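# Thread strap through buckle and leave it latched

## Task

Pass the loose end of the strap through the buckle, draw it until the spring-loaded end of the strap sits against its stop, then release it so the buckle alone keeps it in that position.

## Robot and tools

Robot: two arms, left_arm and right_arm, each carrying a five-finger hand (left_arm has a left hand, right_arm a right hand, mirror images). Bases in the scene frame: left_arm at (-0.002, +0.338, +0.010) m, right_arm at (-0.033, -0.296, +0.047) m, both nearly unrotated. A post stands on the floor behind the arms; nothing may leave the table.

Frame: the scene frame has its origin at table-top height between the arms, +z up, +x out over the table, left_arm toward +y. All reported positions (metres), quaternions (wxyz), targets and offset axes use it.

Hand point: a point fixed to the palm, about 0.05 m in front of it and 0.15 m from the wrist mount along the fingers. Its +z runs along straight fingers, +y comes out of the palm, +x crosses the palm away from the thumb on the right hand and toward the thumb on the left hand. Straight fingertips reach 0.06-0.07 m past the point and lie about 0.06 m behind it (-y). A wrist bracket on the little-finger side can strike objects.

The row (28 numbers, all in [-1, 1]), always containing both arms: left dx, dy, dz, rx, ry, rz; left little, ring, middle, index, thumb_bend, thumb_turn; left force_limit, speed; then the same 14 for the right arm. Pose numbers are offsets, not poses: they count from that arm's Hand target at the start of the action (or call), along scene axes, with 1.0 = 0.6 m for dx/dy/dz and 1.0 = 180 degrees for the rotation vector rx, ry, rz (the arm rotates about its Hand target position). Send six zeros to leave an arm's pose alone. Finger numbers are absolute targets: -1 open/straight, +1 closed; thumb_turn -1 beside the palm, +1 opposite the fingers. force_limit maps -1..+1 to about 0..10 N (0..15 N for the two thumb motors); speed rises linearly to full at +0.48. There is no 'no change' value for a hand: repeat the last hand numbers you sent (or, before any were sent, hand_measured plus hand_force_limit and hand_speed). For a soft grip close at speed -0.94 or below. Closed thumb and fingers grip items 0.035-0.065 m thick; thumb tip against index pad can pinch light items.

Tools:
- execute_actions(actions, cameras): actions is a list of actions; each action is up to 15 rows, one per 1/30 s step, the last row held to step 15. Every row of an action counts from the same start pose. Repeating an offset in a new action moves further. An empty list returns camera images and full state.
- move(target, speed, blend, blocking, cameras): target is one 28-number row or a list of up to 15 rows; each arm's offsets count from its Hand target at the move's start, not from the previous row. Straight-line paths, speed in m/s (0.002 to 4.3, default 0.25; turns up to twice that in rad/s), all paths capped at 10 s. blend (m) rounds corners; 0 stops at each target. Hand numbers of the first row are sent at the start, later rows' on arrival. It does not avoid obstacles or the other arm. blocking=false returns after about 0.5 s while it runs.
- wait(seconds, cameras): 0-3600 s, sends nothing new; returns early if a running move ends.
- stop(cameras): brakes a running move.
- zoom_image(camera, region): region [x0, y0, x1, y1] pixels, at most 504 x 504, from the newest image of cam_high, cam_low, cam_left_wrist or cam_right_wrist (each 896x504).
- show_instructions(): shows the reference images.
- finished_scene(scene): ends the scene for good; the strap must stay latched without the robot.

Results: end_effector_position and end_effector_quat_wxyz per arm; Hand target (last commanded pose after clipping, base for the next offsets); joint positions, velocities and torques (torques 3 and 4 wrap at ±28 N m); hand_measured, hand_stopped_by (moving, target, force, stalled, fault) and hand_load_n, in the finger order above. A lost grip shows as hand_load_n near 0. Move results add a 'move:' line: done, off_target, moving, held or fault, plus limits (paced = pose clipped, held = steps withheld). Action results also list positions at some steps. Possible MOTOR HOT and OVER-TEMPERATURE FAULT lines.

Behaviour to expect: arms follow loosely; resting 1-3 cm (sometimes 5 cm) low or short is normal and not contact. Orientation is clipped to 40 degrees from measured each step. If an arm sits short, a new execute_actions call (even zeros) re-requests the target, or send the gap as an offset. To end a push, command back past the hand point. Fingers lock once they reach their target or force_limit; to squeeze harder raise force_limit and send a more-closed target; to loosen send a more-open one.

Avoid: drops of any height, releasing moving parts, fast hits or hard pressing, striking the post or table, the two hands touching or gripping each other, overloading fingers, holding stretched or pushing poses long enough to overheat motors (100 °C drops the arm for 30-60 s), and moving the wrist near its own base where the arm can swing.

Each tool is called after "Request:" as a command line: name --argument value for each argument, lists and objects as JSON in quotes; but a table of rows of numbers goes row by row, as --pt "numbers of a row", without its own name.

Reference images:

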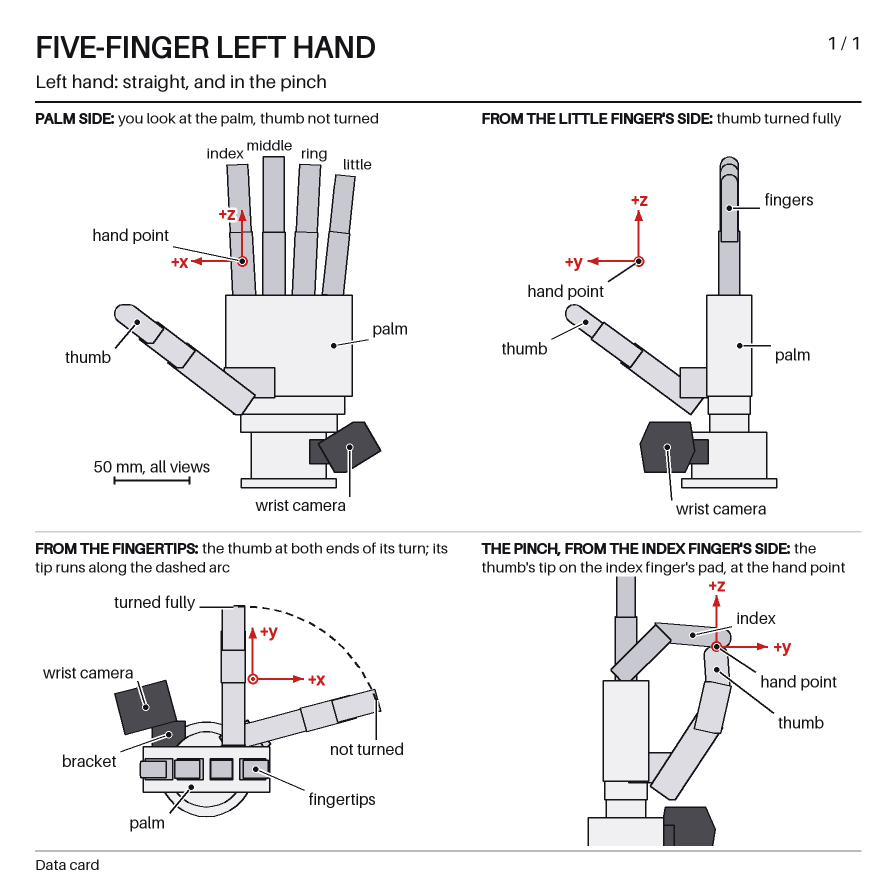

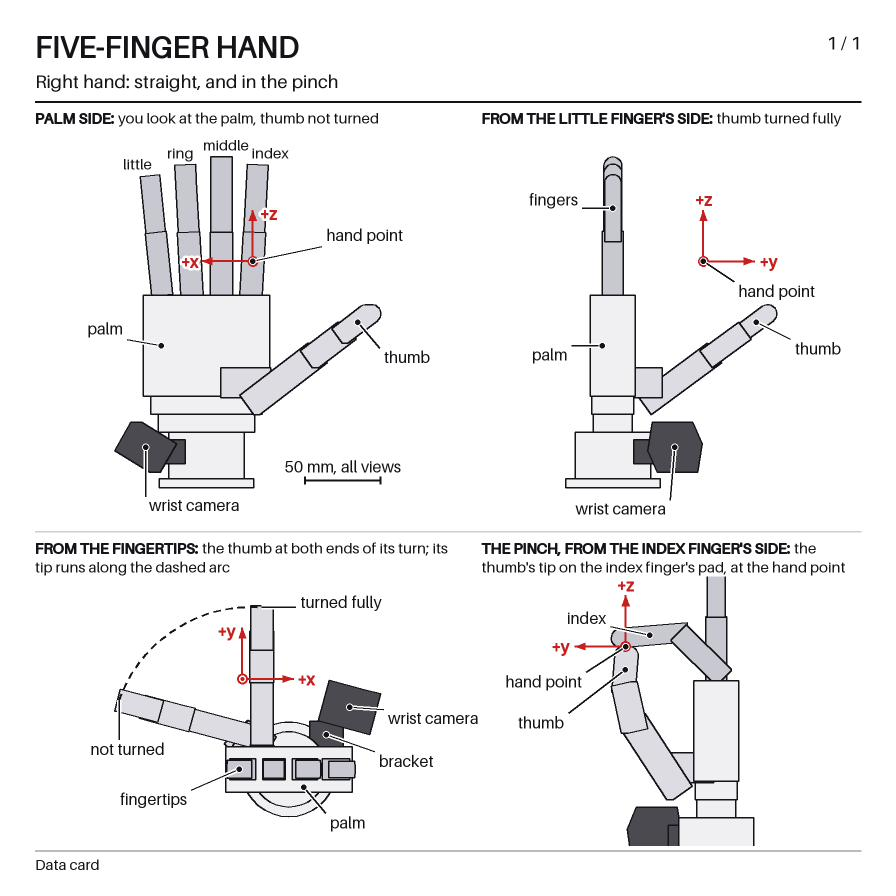

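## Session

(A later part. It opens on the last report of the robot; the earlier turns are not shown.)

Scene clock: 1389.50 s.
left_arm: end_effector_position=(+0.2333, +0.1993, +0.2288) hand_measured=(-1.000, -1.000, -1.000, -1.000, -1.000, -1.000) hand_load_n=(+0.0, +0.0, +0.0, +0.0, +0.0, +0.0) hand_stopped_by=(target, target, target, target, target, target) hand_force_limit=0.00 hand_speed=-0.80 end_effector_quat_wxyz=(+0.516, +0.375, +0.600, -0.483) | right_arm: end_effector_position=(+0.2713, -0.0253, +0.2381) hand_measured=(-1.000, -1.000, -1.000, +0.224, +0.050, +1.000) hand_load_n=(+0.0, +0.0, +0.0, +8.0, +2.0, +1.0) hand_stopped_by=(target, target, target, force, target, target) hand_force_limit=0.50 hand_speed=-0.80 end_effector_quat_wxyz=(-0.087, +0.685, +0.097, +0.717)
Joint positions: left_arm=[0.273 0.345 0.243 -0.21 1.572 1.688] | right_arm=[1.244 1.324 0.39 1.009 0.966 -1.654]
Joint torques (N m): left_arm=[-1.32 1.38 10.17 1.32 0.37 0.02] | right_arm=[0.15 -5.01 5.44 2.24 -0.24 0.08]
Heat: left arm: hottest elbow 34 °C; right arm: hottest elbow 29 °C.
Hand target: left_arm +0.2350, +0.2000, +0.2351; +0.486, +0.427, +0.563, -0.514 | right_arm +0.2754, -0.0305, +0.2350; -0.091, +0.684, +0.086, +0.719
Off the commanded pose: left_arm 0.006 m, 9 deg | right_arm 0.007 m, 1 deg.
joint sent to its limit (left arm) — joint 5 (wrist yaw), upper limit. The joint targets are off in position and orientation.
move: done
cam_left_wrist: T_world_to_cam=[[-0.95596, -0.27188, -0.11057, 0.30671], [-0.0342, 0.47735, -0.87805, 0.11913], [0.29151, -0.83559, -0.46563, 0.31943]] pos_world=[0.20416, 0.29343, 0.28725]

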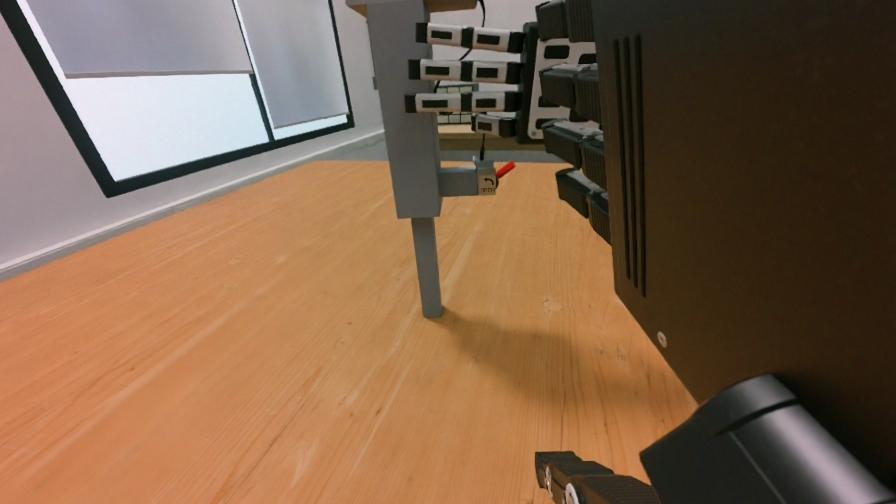

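Request:
move --target '[0,0,0,0,0,0,-1,-1,-1,-1,-1,-1,0,-0.8,0.0028,-0.0115,0,0,0,0,-1,-1,-1,0.5,0.05,1,0.5,-0.8]' --speed 0.04 --cameras '["cam_left_wrist","cam_high","cam_right_wrist"]'

Request:
zoom_image --camera "cam_left_wrist" --region '[460, 110, 530, 220]'

Request:
zoom_image --camera "cam_high" --region '[315, 120, 375, 180]'

Request:
zoom_image --camera "cam_right_wrist" --region '[300, 180, 520, 400]'

Scene clock: 1397.17 s.
left_arm: end_effector_position=(+0.2333, +0.1993, +0.2288) hand_measured=(-1.000, -1.000, -1.000, -1.000, -1.000, -1.000) hand_load_n=(+0.0, +0.0, +0.0, +0.0, +0.0, +0.0) hand_stopped_by=(target, target, target, target, target, target) hand_force_limit=0.00 hand_speed=-0.80 end_effector_quat_wxyz=(+0.516, +0.375, +0.600, -0.483) | right_arm: end_effector_position=(+0.2751, -0.0339, +0.2328) hand_measured=(-1.000, -1.000, -1.000, +0.224, +0.050, +1.000) hand_load_n=(+0.0, +0.0, +0.0, +8.0, +2.0, +0.5) hand_stopped_by=(target, target, target, force, target, target) hand_force_limit=0.50 hand_speed=-0.80 end_effector_quat_wxyz=(-0.079, +0.688, +0.099, +0.715)
Joint positions: left_arm=[0.273 0.345 0.243 -0.21 1.572 1.688] | right_arm=[1.224 1.324 0.375 1.009 0.955 -1.654]
Joint torques (N m): left_arm=[-1.26 1.38 10.19 1.32 0.38 0.03] | right_arm=[-0.03 -6.12 5.35 2.21 -0.34 0.09]
Heat: left arm: hottest elbow 34 °C; right arm: hottest elbow 28 °C.
Hand target: left_arm +0.2350, +0.2000, +0.2351; +0.486, +0.427, +0.563, -0.514 | right_arm +0.2771, -0.0374, +0.2350; -0.091, +0.684, +0.086, +0.719
Off the commanded pose: left_arm 0.006 m, 9 deg | right_arm 0.005 m, 2 deg.
joint sent to its limit (left arm) — joint 5 (wrist yaw), upper limit. The joint targets are off in position and orientation.
move: done
cam_left_wrist: T_world_to_cam=[[-0.95596, -0.27188, -0.11057, 0.30671], [-0.0342, 0.47735, -0.87805, 0.11913], [0.29151, -0.83559, -0.46563, 0.31943]] pos_world=[0.20416, 0.29343, 0.28725]
cam_right_wrist: T_world_to_cam=[[0.26464, -0.92865, 0.25996, -0.16126], [-0.34787, -0.34335, -0.87241, 0.29708], [0.89942, 0.14044, -0.41392, -0.0289]] pos_world=[0.17202, -0.04369, 0.28913]
Images, in order (width x height): cam_high 896x504, cam_left_wrist 896x504, cam_right_wrist 896x504.

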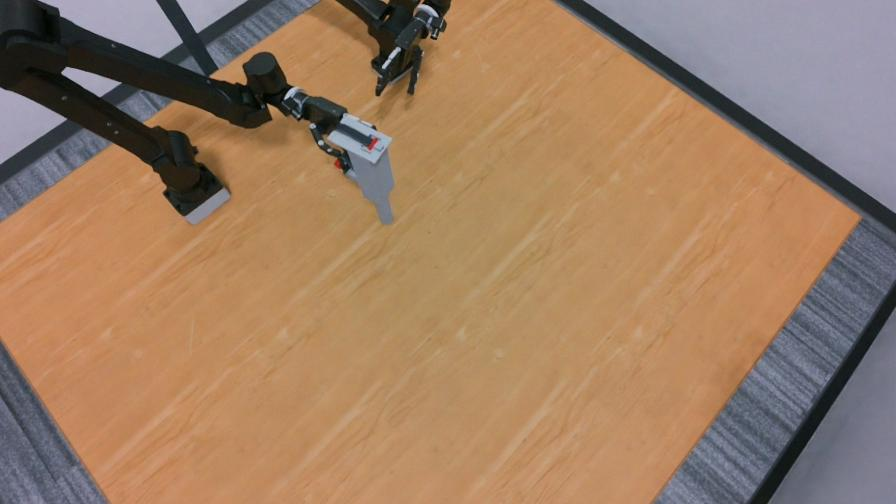

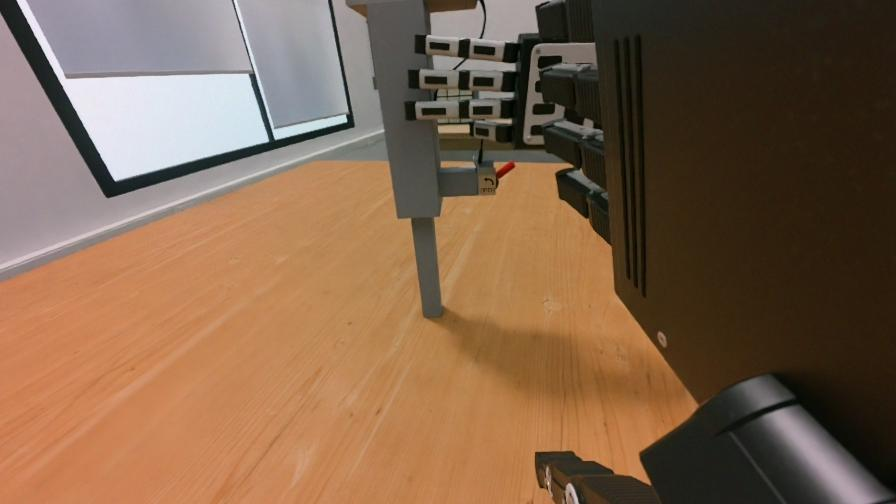

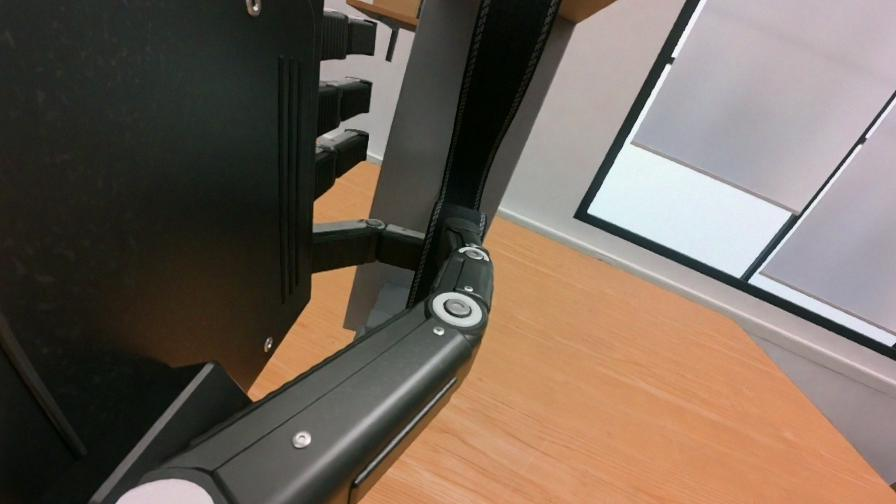

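Scaled by 4.582.

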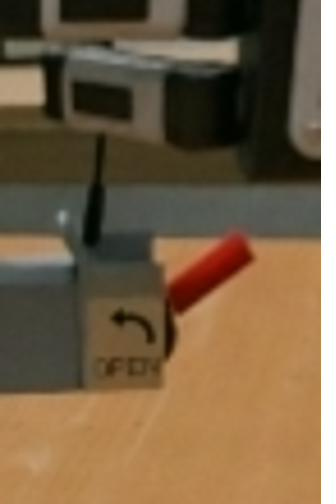

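Scaled by 8.400.

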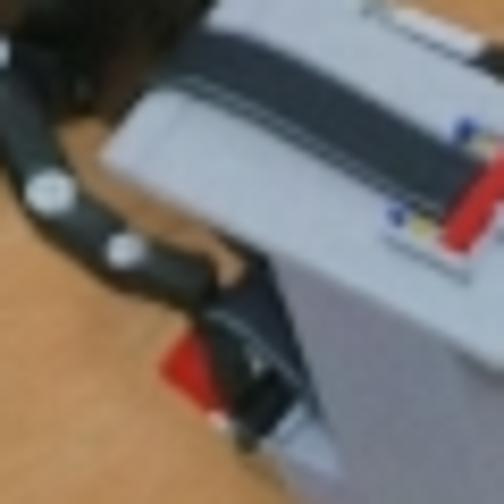

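Scaled by 2.291.

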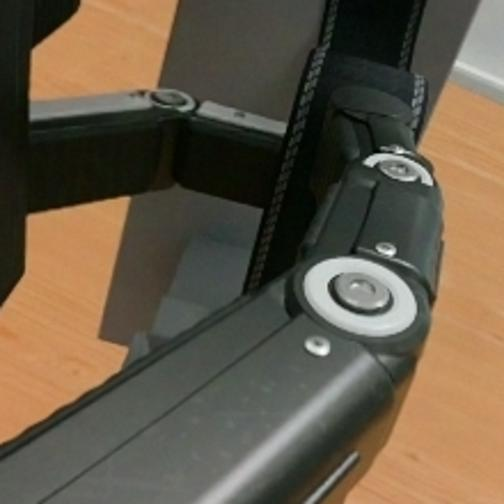

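Request:
zoom_image --camera "cam_high" --region '[330, 145, 365, 180]'

Scaled by 14.400.

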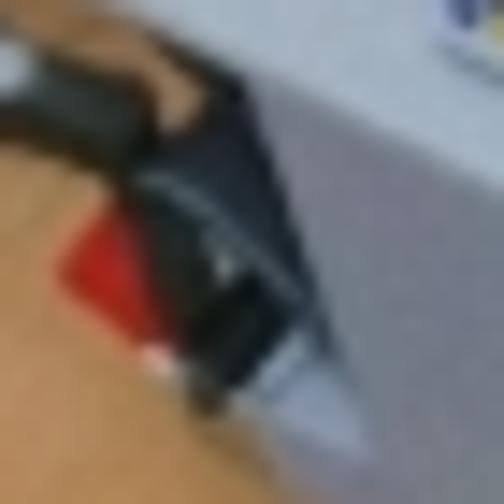

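Request:
move --target '[0,0,0,0,0,0,-1,-1,-1,-1,-1,-1,0,-0.8,0.002,0,-0.018,0,0,0,-1,-1,-1,0.5,0.05,1,0.5,-0.8]' --speed 0.03 --cameras '["cam_left_wrist","cam_high","cam_right_wrist"]'

Request:
zoom_image --camera "cam_left_wrist" --region '[460, 110, 530, 220]'

Scene clock: 1418.60 s.
left_arm: end_effector_position=(+0.2333, +0.1993, +0.2288) hand_measured=(-1.000, -1.000, -1.000, -1.000, -1.000, -1.000) hand_load_n=(+0.0, +0.0, +0.0, +0.0, +0.0, +0.0) hand_stopped_by=(target, target, target, target, target, target) hand_force_limit=0.00 hand_speed=-0.80 end_effector_quat_wxyz=(+0.516, +0.375, +0.600, -0.483) | right_arm: end_effector_position=(+0.2738, -0.0317, +0.2278) hand_measured=(-1.000, -1.000, -1.000, +0.224, +0.050, +1.000) hand_load_n=(+0.0, +0.0, +0.0, +8.0, +2.0, +1.0) hand_stopped_by=(target, target, target, force, target, target) hand_force_limit=0.50 hand_speed=-0.80 end_effector_quat_wxyz=(-0.087, +0.685, +0.097, +0.717)
Joint positions: left_arm=[0.273 0.345 0.243 -0.21 1.572 1.688] | right_arm=[1.229 1.352 0.367 1.06 0.951 -1.652]
Joint torques (N m): left_arm=[-1.2 1.38 10.18 1.36 0.37 0.02] | right_arm=[-0.09 -5.07 5.09 2.24 -0.33 0.1]
Heat: left arm: hottest elbow 34 °C; right arm: hottest elbow 28 °C.
Hand target: left_arm +0.2350, +0.2000, +0.2351; +0.486, +0.427, +0.563, -0.514 | right_arm +0.2783, -0.0374, +0.2242; -0.091, +0.684, +0.086, +0.719
Off the commanded pose: left_arm 0.006 m, 9 deg | right_arm 0.008 m, 1 deg.
joint sent to its limit (left arm) — joint 5 (wrist yaw), upper limit. The joint targets are off in position and orientation.
move: done
cam_left_wrist: T_world_to_cam=[[-0.95596, -0.27188, -0.11057, 0.30671], [-0.0342, 0.47735, -0.87805, 0.11913], [0.29151, -0.83559, -0.46563, 0.31943]] pos_world=[0.20416, 0.29343, 0.28725]
cam_right_wrist: T_world_to_cam=[[0.27187, -0.93015, 0.24677, -0.1566], [-0.3401, -0.33275, -0.87955, 0.29285], [0.90023, 0.1552, -0.40681, -0.03148]] pos_world=[0.17051, -0.04333, 0.28342]
Images, in order (width x height): cam_high 896x504, cam_left_wrist 896x504, cam_right_wrist 896x504.

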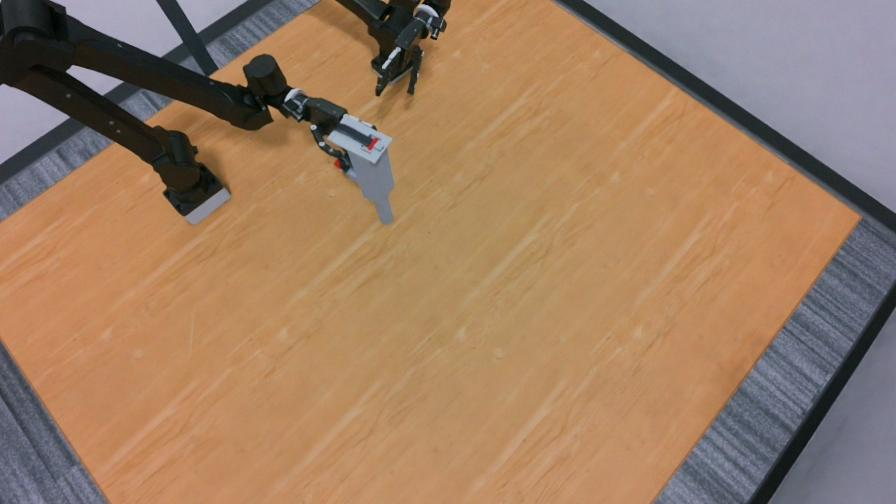

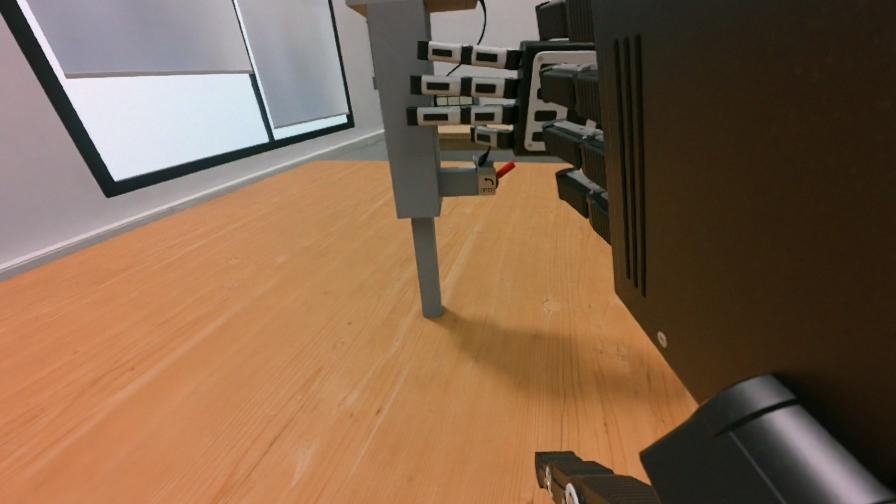

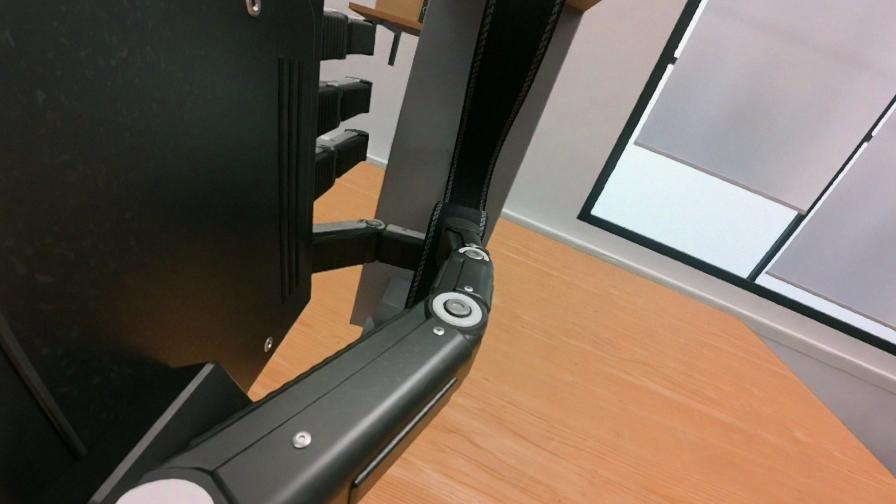

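Scaled by 4.582.

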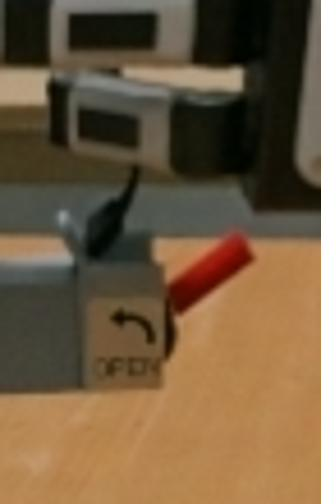

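Request:
move --pt "0 0 0 0 0 0 -1 -1 -1 -1 -1 -1 0 -0.8 0 0 0.05 0 0 0 -1 -1 -1 0.5 0.05 1 0.5 -0.8" --pt "0 0 0 0 0 0 -1 -1 -1 -1 -1 -1 0 -0.8 -0.13 -0.03 0.06 0 0 0 -1 -1 -1 0.5 0.05 1 0.5 -0.8" --speed 0.1 --cameras '["cam_left_wrist","cam_high","cam_right_wrist"]'

Request:
zoom_image --camera "cam_high" --region '[330, 145, 365, 180]'

Request:
zoom_image --camera "cam_left_wrist" --region '[460, 140, 530, 210]'

Request:
zoom_image --camera "cam_right_wrist" --region '[300, 180, 520, 400]'

Scene clock: 1431.87 s.
left_arm: end_effector_position=(+0.2333, +0.1993, +0.2288) hand_measured=(-1.000, -1.000, -1.000, -1.000, -1.000, -1.000) hand_load_n=(+0.0, +0.0, +0.0, +0.0, +0.0, +0.0) hand_stopped_by=(target, target, target, target, target, target) hand_force_limit=0.00 hand_speed=-0.80 end_effector_quat_wxyz=(+0.516, +0.375, +0.600, -0.483) | right_arm: end_effector_position=(+0.2035, -0.0524, +0.2589) hand_measured=(-1.000, -1.000, -1.000, +0.224, +0.050, +1.000) hand_load_n=(+0.0, +0.0, +0.0, +8.0, +2.0, +0.5) hand_stopped_by=(target, target, target, force, target, target) hand_force_limit=0.50 hand_speed=-0.80 end_effector_quat_wxyz=(-0.096, +0.685, +0.075, +0.718)
Joint positions: left_arm=[0.273 0.345 0.243 -0.21 1.572 1.688] | right_arm=[1.462 1.126 0.313 0.954 1.201 -1.678]
Joint torques (N m): left_arm=[-1.26 1.49 10.17 1.31 0.38 0.02] | right_arm=[2.32 -4.89 5.83 0.73 0.05 -0.23]
Heat: left arm: hottest elbow 34 °C; right arm: hottest elbow 28 °C.
Hand target: left_arm +0.2350, +0.2000, +0.2351; +0.486, +0.427, +0.563, -0.514 | right_arm +0.2003, -0.0554, +0.2602; -0.091, +0.684, +0.086, +0.719
Off the commanded pose: left_arm 0.006 m, 9 deg | right_arm 0.005 m, 1 deg.
joint sent to its limit (left arm) — joint 5 (wrist yaw), upper limit. The joint targets are off in position and orientation.
move: done
cam_left_wrist: T_world_to_cam=[[-0.95596, -0.27188, -0.11057, 0.30671], [-0.0342, 0.47735, -0.87805, 0.11913], [0.29151, -0.83559, -0.46563, 0.31943]] pos_world=[0.20416, 0.29343, 0.28725]
cam_right_wrist: T_world_to_cam=[[0.25701, -0.94468, 0.20378, -0.15104], [-0.34884, -0.28734, -0.89205, 0.29683], [0.90125, 0.15818, -0.40339, 0.04666]] pos_world=[0.10031, -0.06478, 0.31439]
Images, in order (width x height): cam_high 896x504, cam_left_wrist 896x504, cam_right_wrist 896x504.

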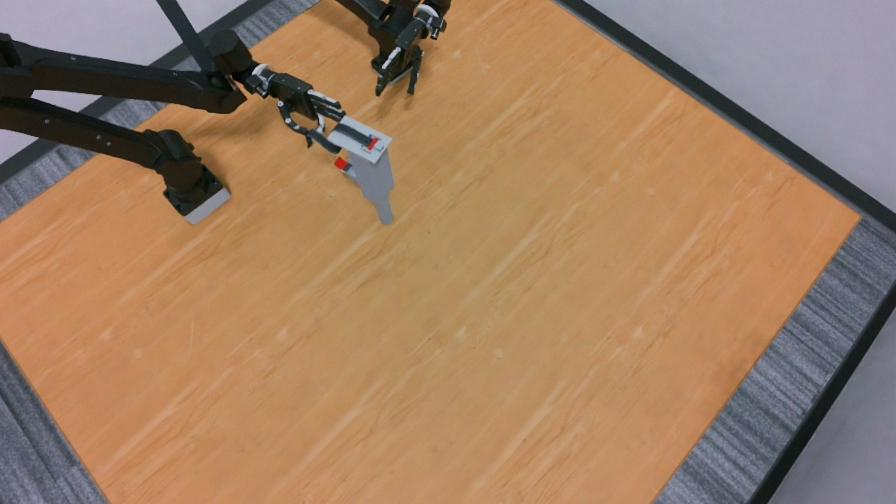

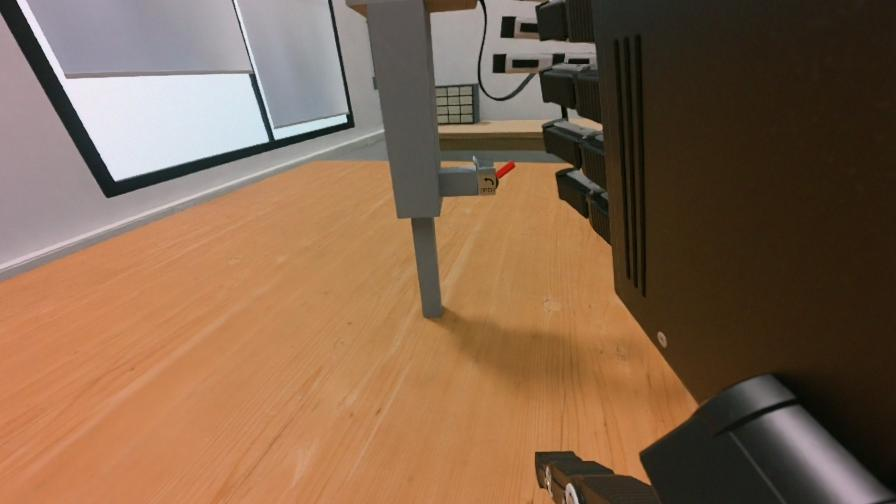

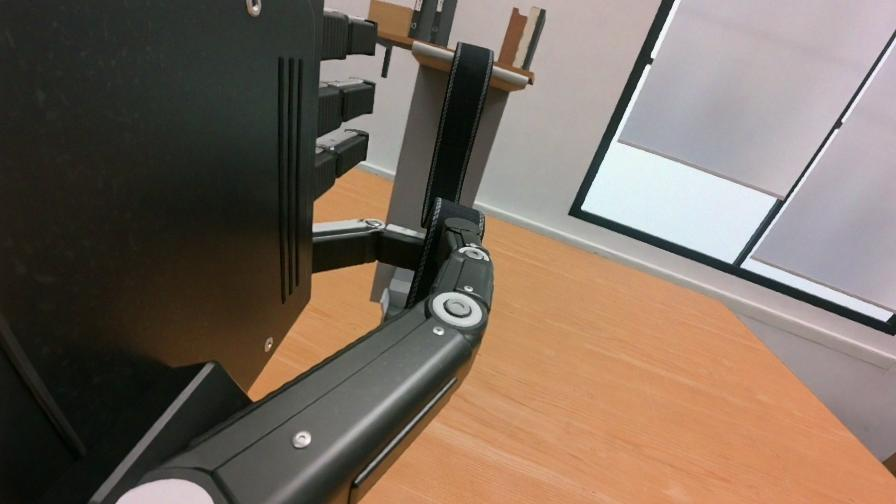

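Scaled by 14.400.

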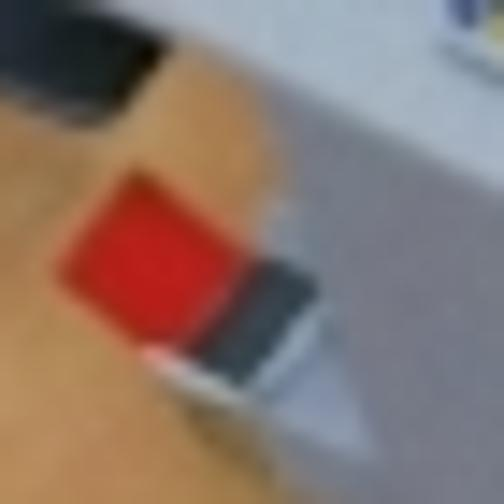

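Scaled by 7.200.

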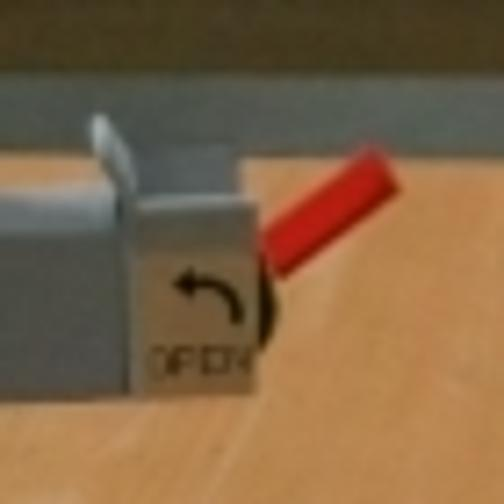

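Scaled by 2.291.

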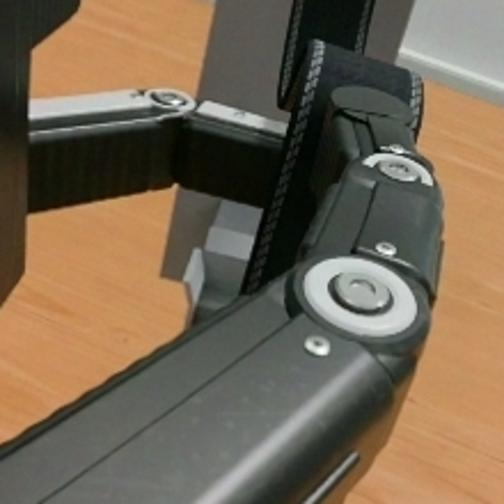

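Request:
zoom_image --camera "cam_right_wrist" --region '[370, 260, 430, 320]'

Scaled by 8.400.

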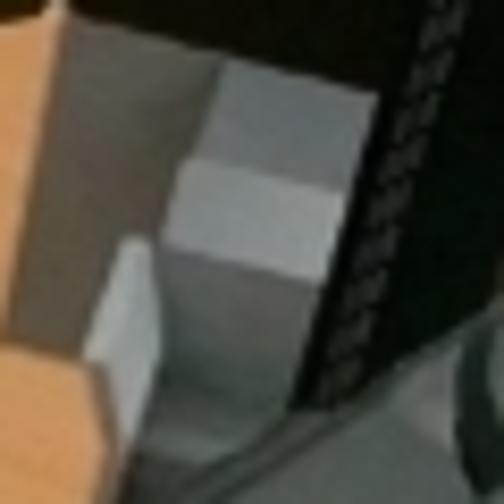

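Request:
move --pt "0 0 0 0 0 0 -1 -1 -1 -1 -1 -1 0 -0.8 0.1237 0.0582 0.0067 0 0 0 -1 -1 -1 0.5 0.05 1 0.5 -0.8" --speed 0.08 --cameras '["cam_left_wrist","cam_right_wrist","cam_high"]'

Request:
zoom_image --camera "cam_left_wrist" --region '[460, 110, 530, 220]'

Request:
zoom_image --camera "cam_right_wrist" --region '[340, 240, 440, 340]'

Scene clock: 1488.73 s.
left_arm: end_effector_position=(+0.2333, +0.1993, +0.2288) hand_measured=(-1.000, -1.000, -1.000, -1.000, -1.000, -1.000) hand_load_n=(+0.0, +0.0, +0.0, +0.0, +0.0, +0.0) hand_stopped_by=(target, target, target, target, target, target) hand_force_limit=0.00 hand_speed=-0.80 end_effector_quat_wxyz=(+0.516, +0.375, +0.600, -0.483) | right_arm: end_effector_position=(+0.2658, -0.0350, +0.2504) hand_measured=(-1.000, -1.000, -1.000, +0.224, +0.050, +1.000) hand_load_n=(+0.0, +0.0, +0.0, +8.0, +2.0, +0.5) hand_stopped_by=(target, target, target, force, target, target) hand_force_limit=0.50 hand_speed=-0.80 end_effector_quat_wxyz=(-0.076, +0.687, +0.101, +0.715)
Joint positions: left_arm=[0.273 0.345 0.243 -0.21 1.572 1.688] | right_arm=[1.253 1.246 0.382 0.927 0.984 -1.663]
Joint torques (N m): left_arm=[-1.2 1.44 10.17 1.35 0.38 0.03] | right_arm=[-0.03 -4.54 10.13 0.62 -0.34 0.11]
Heat: left arm: hottest elbow 34 °C; right arm: hottest elbow 28 °C.
Hand target: left_arm +0.2350, +0.2000, +0.2351; +0.486, +0.427, +0.563, -0.514 | right_arm +0.2745, -0.0204, +0.2642; -0.091, +0.684, +0.086, +0.719
Off the commanded pose: left_arm 0.006 m, 9 deg | right_arm 0.022 m, 2 deg.
joint sent to its limit (left arm) — joint 5 (wrist yaw), upper limit. The joint targets are off in position and orientation.
move: off_target (right_arm)
cam_left_wrist: T_world_to_cam=[[-0.95596, -0.27188, -0.11057, 0.30671], [-0.0342, 0.47735, -0.87805, 0.11913], [0.29151, -0.83559, -0.46563, 0.31943]] pos_world=[0.20416, 0.29343, 0.28725]
cam_right_wrist: T_world_to_cam=[[0.26393, -0.92729, 0.26548, -0.16557], [-0.34645, -0.34801, -0.87113, 0.30798], [0.90017, 0.13794, -0.41311, -0.01357]] pos_world=[0.16261, -0.04448, 0.30664]
Images, in order (width x height): cam_high 896x504, cam_left_wrist 896x504, cam_right_wrist 896x504.

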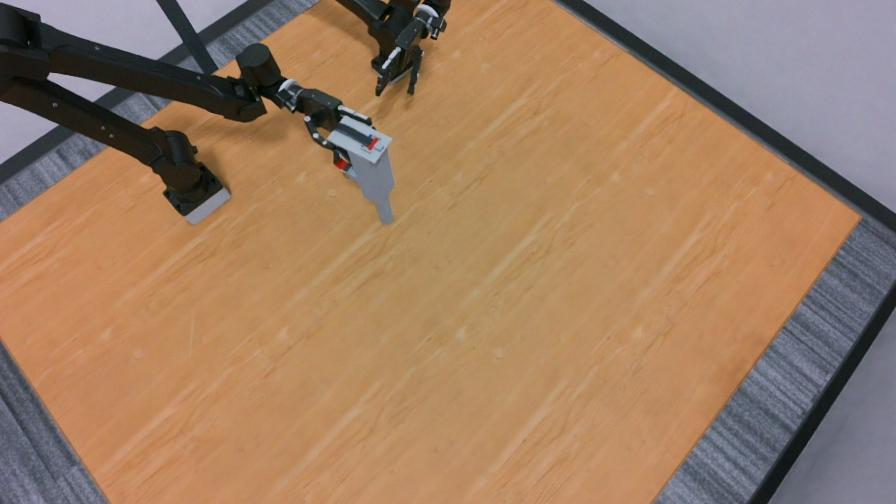

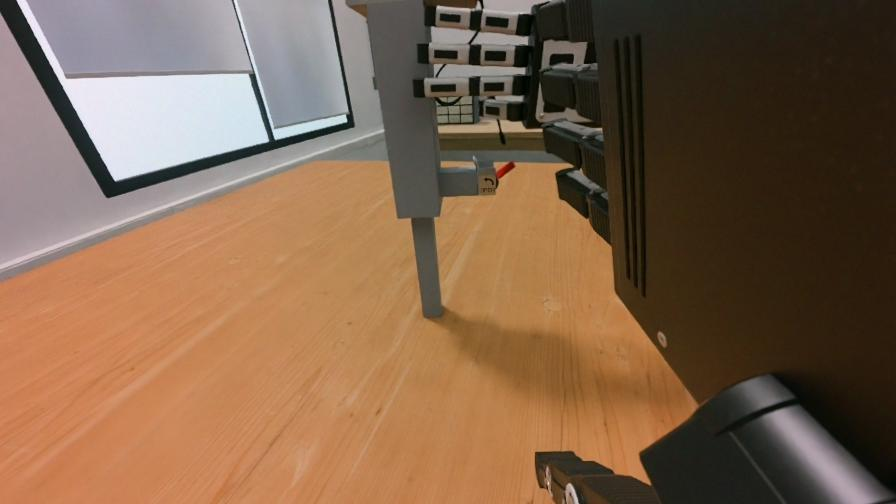

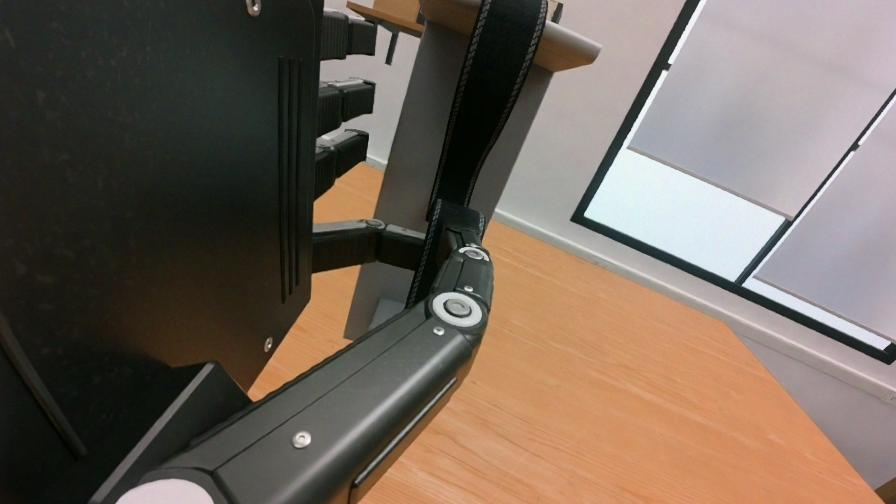

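Scaled by 4.582.

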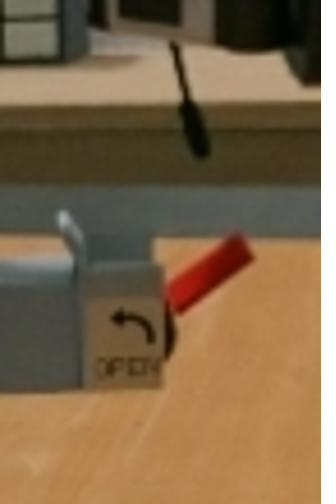

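Scaled by 5.040.

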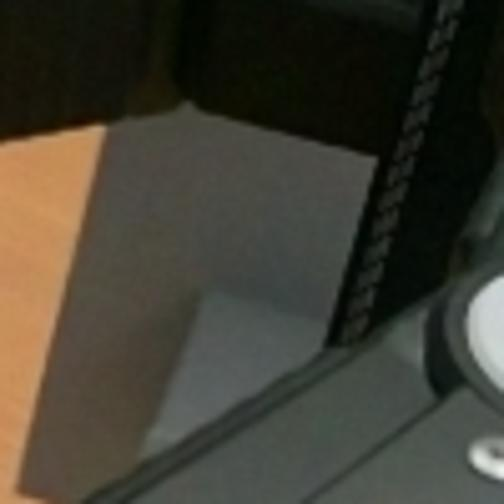

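Request:
move --pt "0 0 0 0 0 0 -1 -1 -1 -1 -1 -1 0 -0.8 0.007 0.02 0 0.0236 -0.0914 0 -1 -1 -1 0.5 0.05 1 0.5 -0.8" --speed 0.08 --cameras '["cam_left_wrist","cam_right_wrist"]'

Request:
zoom_image --camera "cam_left_wrist" --region '[460, 110, 530, 220]'

Request:
zoom_image --camera "cam_right_wrist" --region '[340, 240, 440, 340]'

Scene clock: 1496.90 s.
left_arm: end_effector_position=(+0.2333, +0.1993, +0.2288) hand_measured=(-1.000, -1.000, -1.000, -1.000, -1.000, -1.000) hand_load_n=(+0.0, +0.0, +0.0, +0.0, +0.0, +0.0) hand_stopped_by=(target, target, target, target, target, target) hand_force_limit=0.00 hand_speed=-0.80 end_effector_quat_wxyz=(+0.516, +0.375, +0.600, -0.483) | right_arm: end_effector_position=(+0.2699, -0.0140, +0.2521) hand_measured=(-1.000, -1.000, -1.000, +0.224, +0.050, +1.000) hand_load_n=(+0.0, +0.0, +0.0, +8.0, +2.0, +1.0) hand_stopped_by=(target, target, target, force, target, target) hand_force_limit=0.50 hand_speed=-0.80 end_effector_quat_wxyz=(-0.107, +0.612, +0.094, +0.778)
Joint positions: left_arm=[0.273 0.345 0.243 -0.21 1.572 1.688] | right_arm=[1.256 1.544 0.384 1.553 0.914 -1.904]
Joint torques (N m): left_arm=[-1.2 1.61 10.18 1.31 0.38 0.03] | right_arm=[-0.03 -6.12 7.1 2.02 -0.66 -0.23]
Heat: left arm: hottest elbow 34 °C; right arm: hottest elbow 28 °C.
Hand target: left_arm +0.2350, +0.2000, +0.2351; +0.486, +0.427, +0.563, -0.514 | right_arm +0.2787, -0.0084, +0.2642; -0.103, +0.570, +0.072, +0.812
Off the commanded pose: left_arm 0.006 m, 9 deg | right_arm 0.016 m, 7 deg.
joint sent to its limit (left arm) — joint 5 (wrist yaw), upper limit. The joint targets are off in position and orientation.
joint sent to its limit (right arm) — joint 4 (wrist pitch), upper limit. The joint targets are off in position and orientation.
move: off_target (right_arm)
cam_left_wrist: T_world_to_cam=[[-0.95596, -0.27188, -0.11057, 0.30671], [-0.0342, 0.47735, -0.87805, 0.11913], [0.29151, -0.83559, -0.46563, 0.31943]] pos_world=[0.20416, 0.29343, 0.28725]
cam_right_wrist: T_world_to_cam=[[0.25334, -0.93647, 0.24257, -0.13915], [-0.16306, -0.2885, -0.94349, 0.28781], [0.95354, 0.19947, -0.22579, -0.0803]] pos_world=[0.15875, -0.03126, 0.28717]

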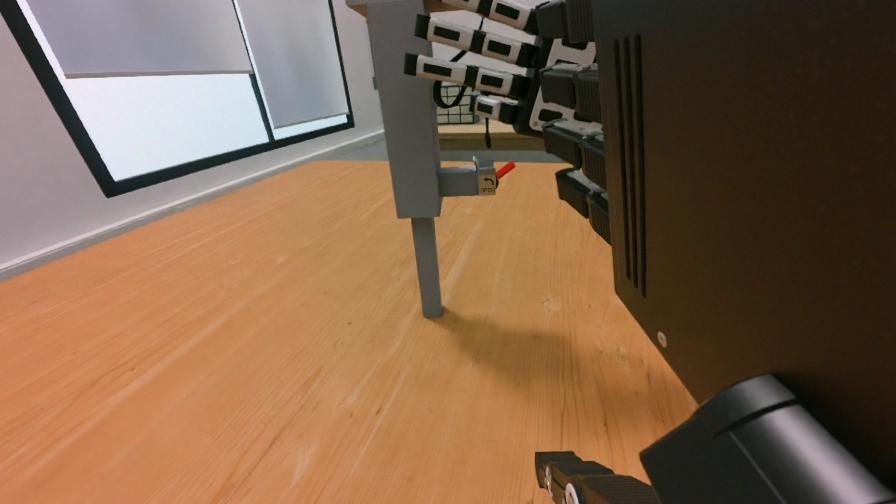

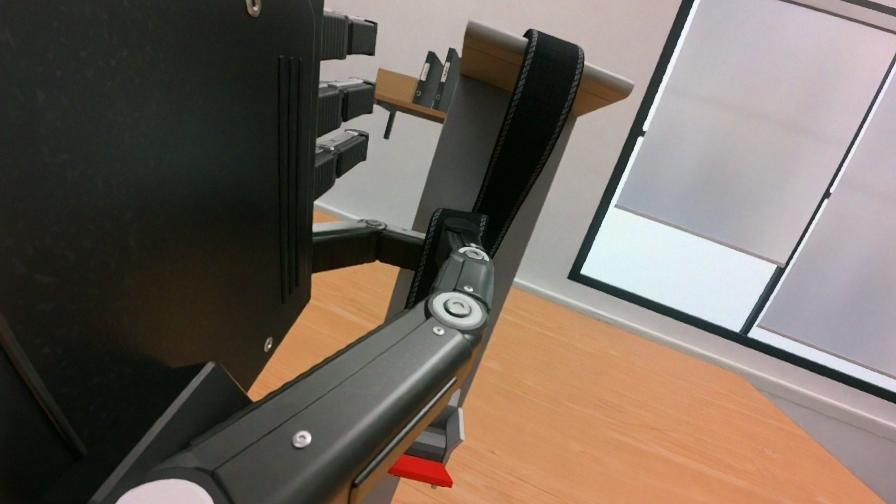

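Scaled by 4.582.

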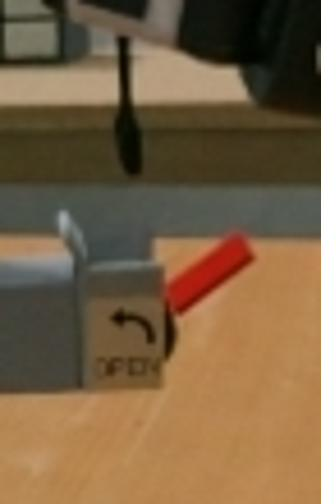

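Scaled by 5.040.

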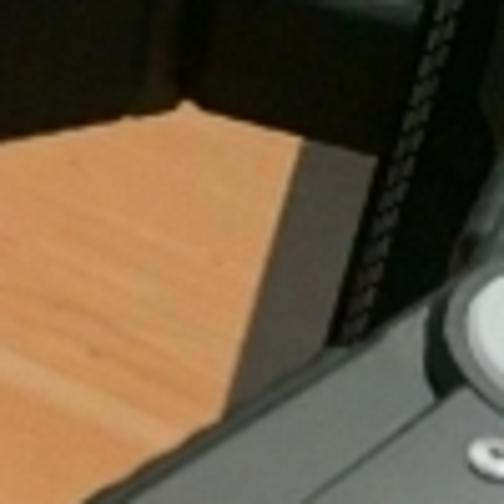

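Request:
zoom_image --camera "cam_right_wrist" --region '[370, 380, 490, 500]'

Scaled by 4.200.

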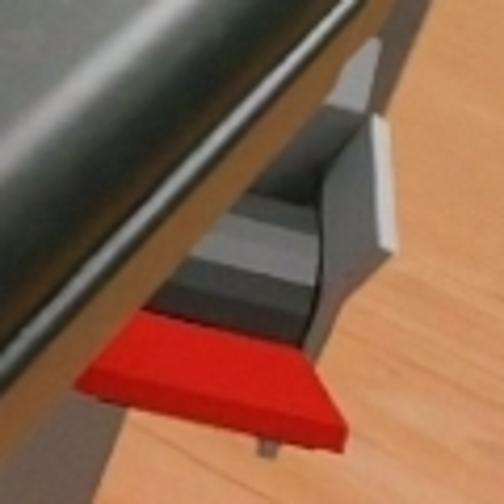

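Request:
move --pt "0 0 0 0 0 0 -1 -1 -1 -1 -1 -1 0 -0.8 0.017 -0.02 0 0 0 0 -1 -1 -1 0.5 0.05 1 0.5 -0.8" --speed 0.05 --cameras '["cam_left_wrist","cam_right_wrist"]'

Request:
zoom_image --camera "cam_left_wrist" --region '[460, 110, 530, 220]'

Request:
zoom_image --camera "cam_right_wrist" --region '[340, 360, 480, 500]'

Scene clock: 1521.70 s.
left_arm: end_effector_position=(+0.2333, +0.1993, +0.2288) hand_measured=(-1.000, -1.000, -1.000, -1.000, -1.000, -1.000) hand_load_n=(+0.0, +0.0, +0.0, +0.0, +0.0, +0.0) hand_stopped_by=(target, target, target, target, target, target) hand_force_limit=0.00 hand_speed=-0.80 end_effector_quat_wxyz=(+0.516, +0.375, +0.600, -0.483) | right_arm: end_effector_position=(+0.2822, -0.0198, +0.2551) hand_measured=(-1.000, -1.000, -1.000, +0.224, +0.050, +1.000) hand_load_n=(+0.0, +0.0, +0.0, +8.0, +2.0, +1.0) hand_stopped_by=(target, target, target, force, target, target) hand_force_limit=0.50 hand_speed=-0.80 end_effector_quat_wxyz=(-0.102, +0.607, +0.095, +0.783)
Joint positions: left_arm=[0.273 0.345 0.243 -0.21 1.572 1.688] | right_arm=[1.212 1.544 0.384 1.553 0.872 -1.904]
Joint torques (N m): left_arm=[-1.2 1.49 10.19 1.32 0.38 0.04] | right_arm=[-0.03 -6.83 5.75 2.04 -0.65 -0.06]
Heat: left arm: hottest elbow 34 °C; right arm: hottest elbow 28 °C.
Hand target: left_arm +0.2350, +0.2000, +0.2351; +0.486, +0.427, +0.563, -0.514 | right_arm +0.2889, -0.0204, +0.2642; -0.103, +0.570, +0.072, +0.812
Off the commanded pose: left_arm 0.006 m, 9 deg | right_arm 0.011 m, 6 deg.
joint sent to its limit (left arm) — joint 5 (wrist yaw), upper limit. The joint targets are off in position and orientation.
joint sent to its limit (right arm) — joint 4 (wrist pitch), upper limit. The joint targets are off in position and orientation.
move: off_target (right_arm)
cam_left_wrist: T_world_to_cam=[[-0.95596, -0.27188, -0.11057, 0.30671], [-0.0342, 0.47735, -0.87805, 0.11913], [0.29151, -0.83559, -0.46563, 0.31943]] pos_world=[0.20416, 0.29343, 0.28725]
cam_right_wrist: T_world_to_cam=[[0.24387, -0.93667, 0.25134, -0.14796], [-0.1509, -0.29266, -0.94424, 0.28769], [0.958, 0.19235, -0.21271, -0.09492]] pos_world=[0.17043, -0.03614, 0.28865]

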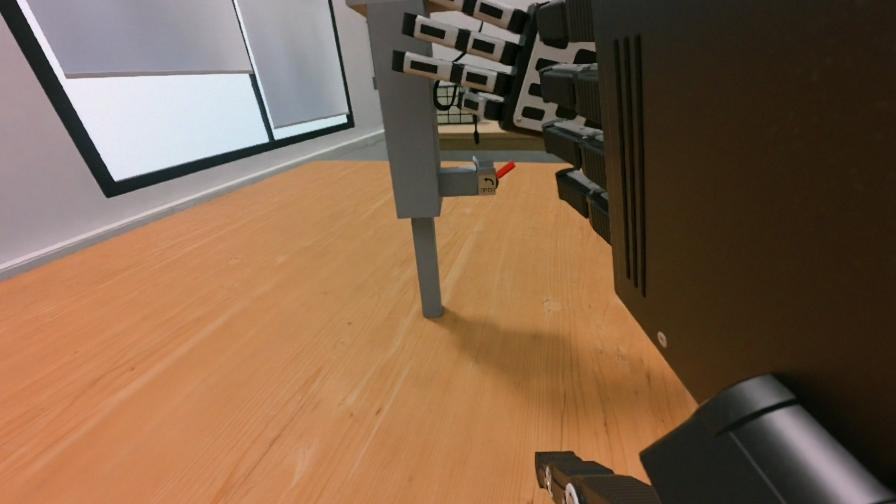

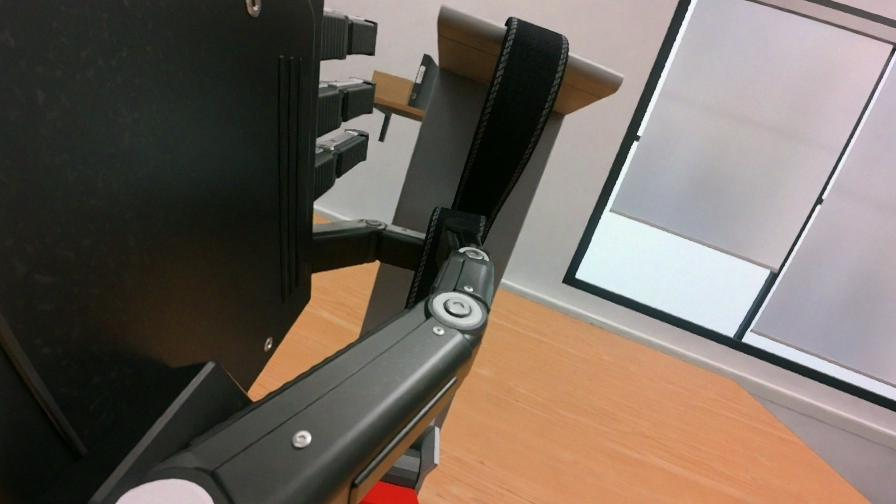

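Scaled by 4.582.

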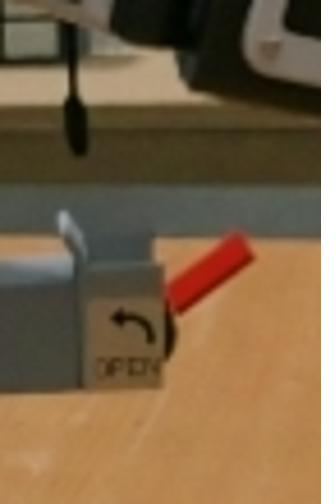

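Scaled by 3.600.

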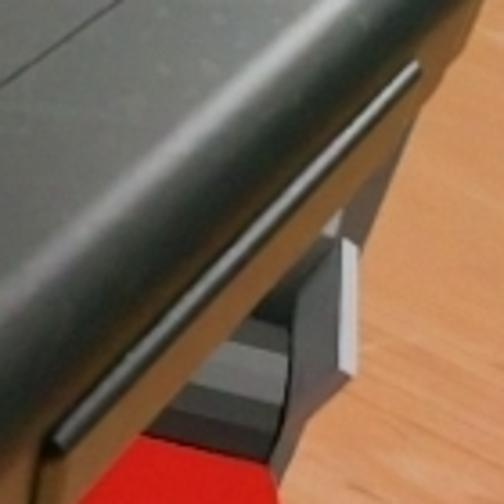

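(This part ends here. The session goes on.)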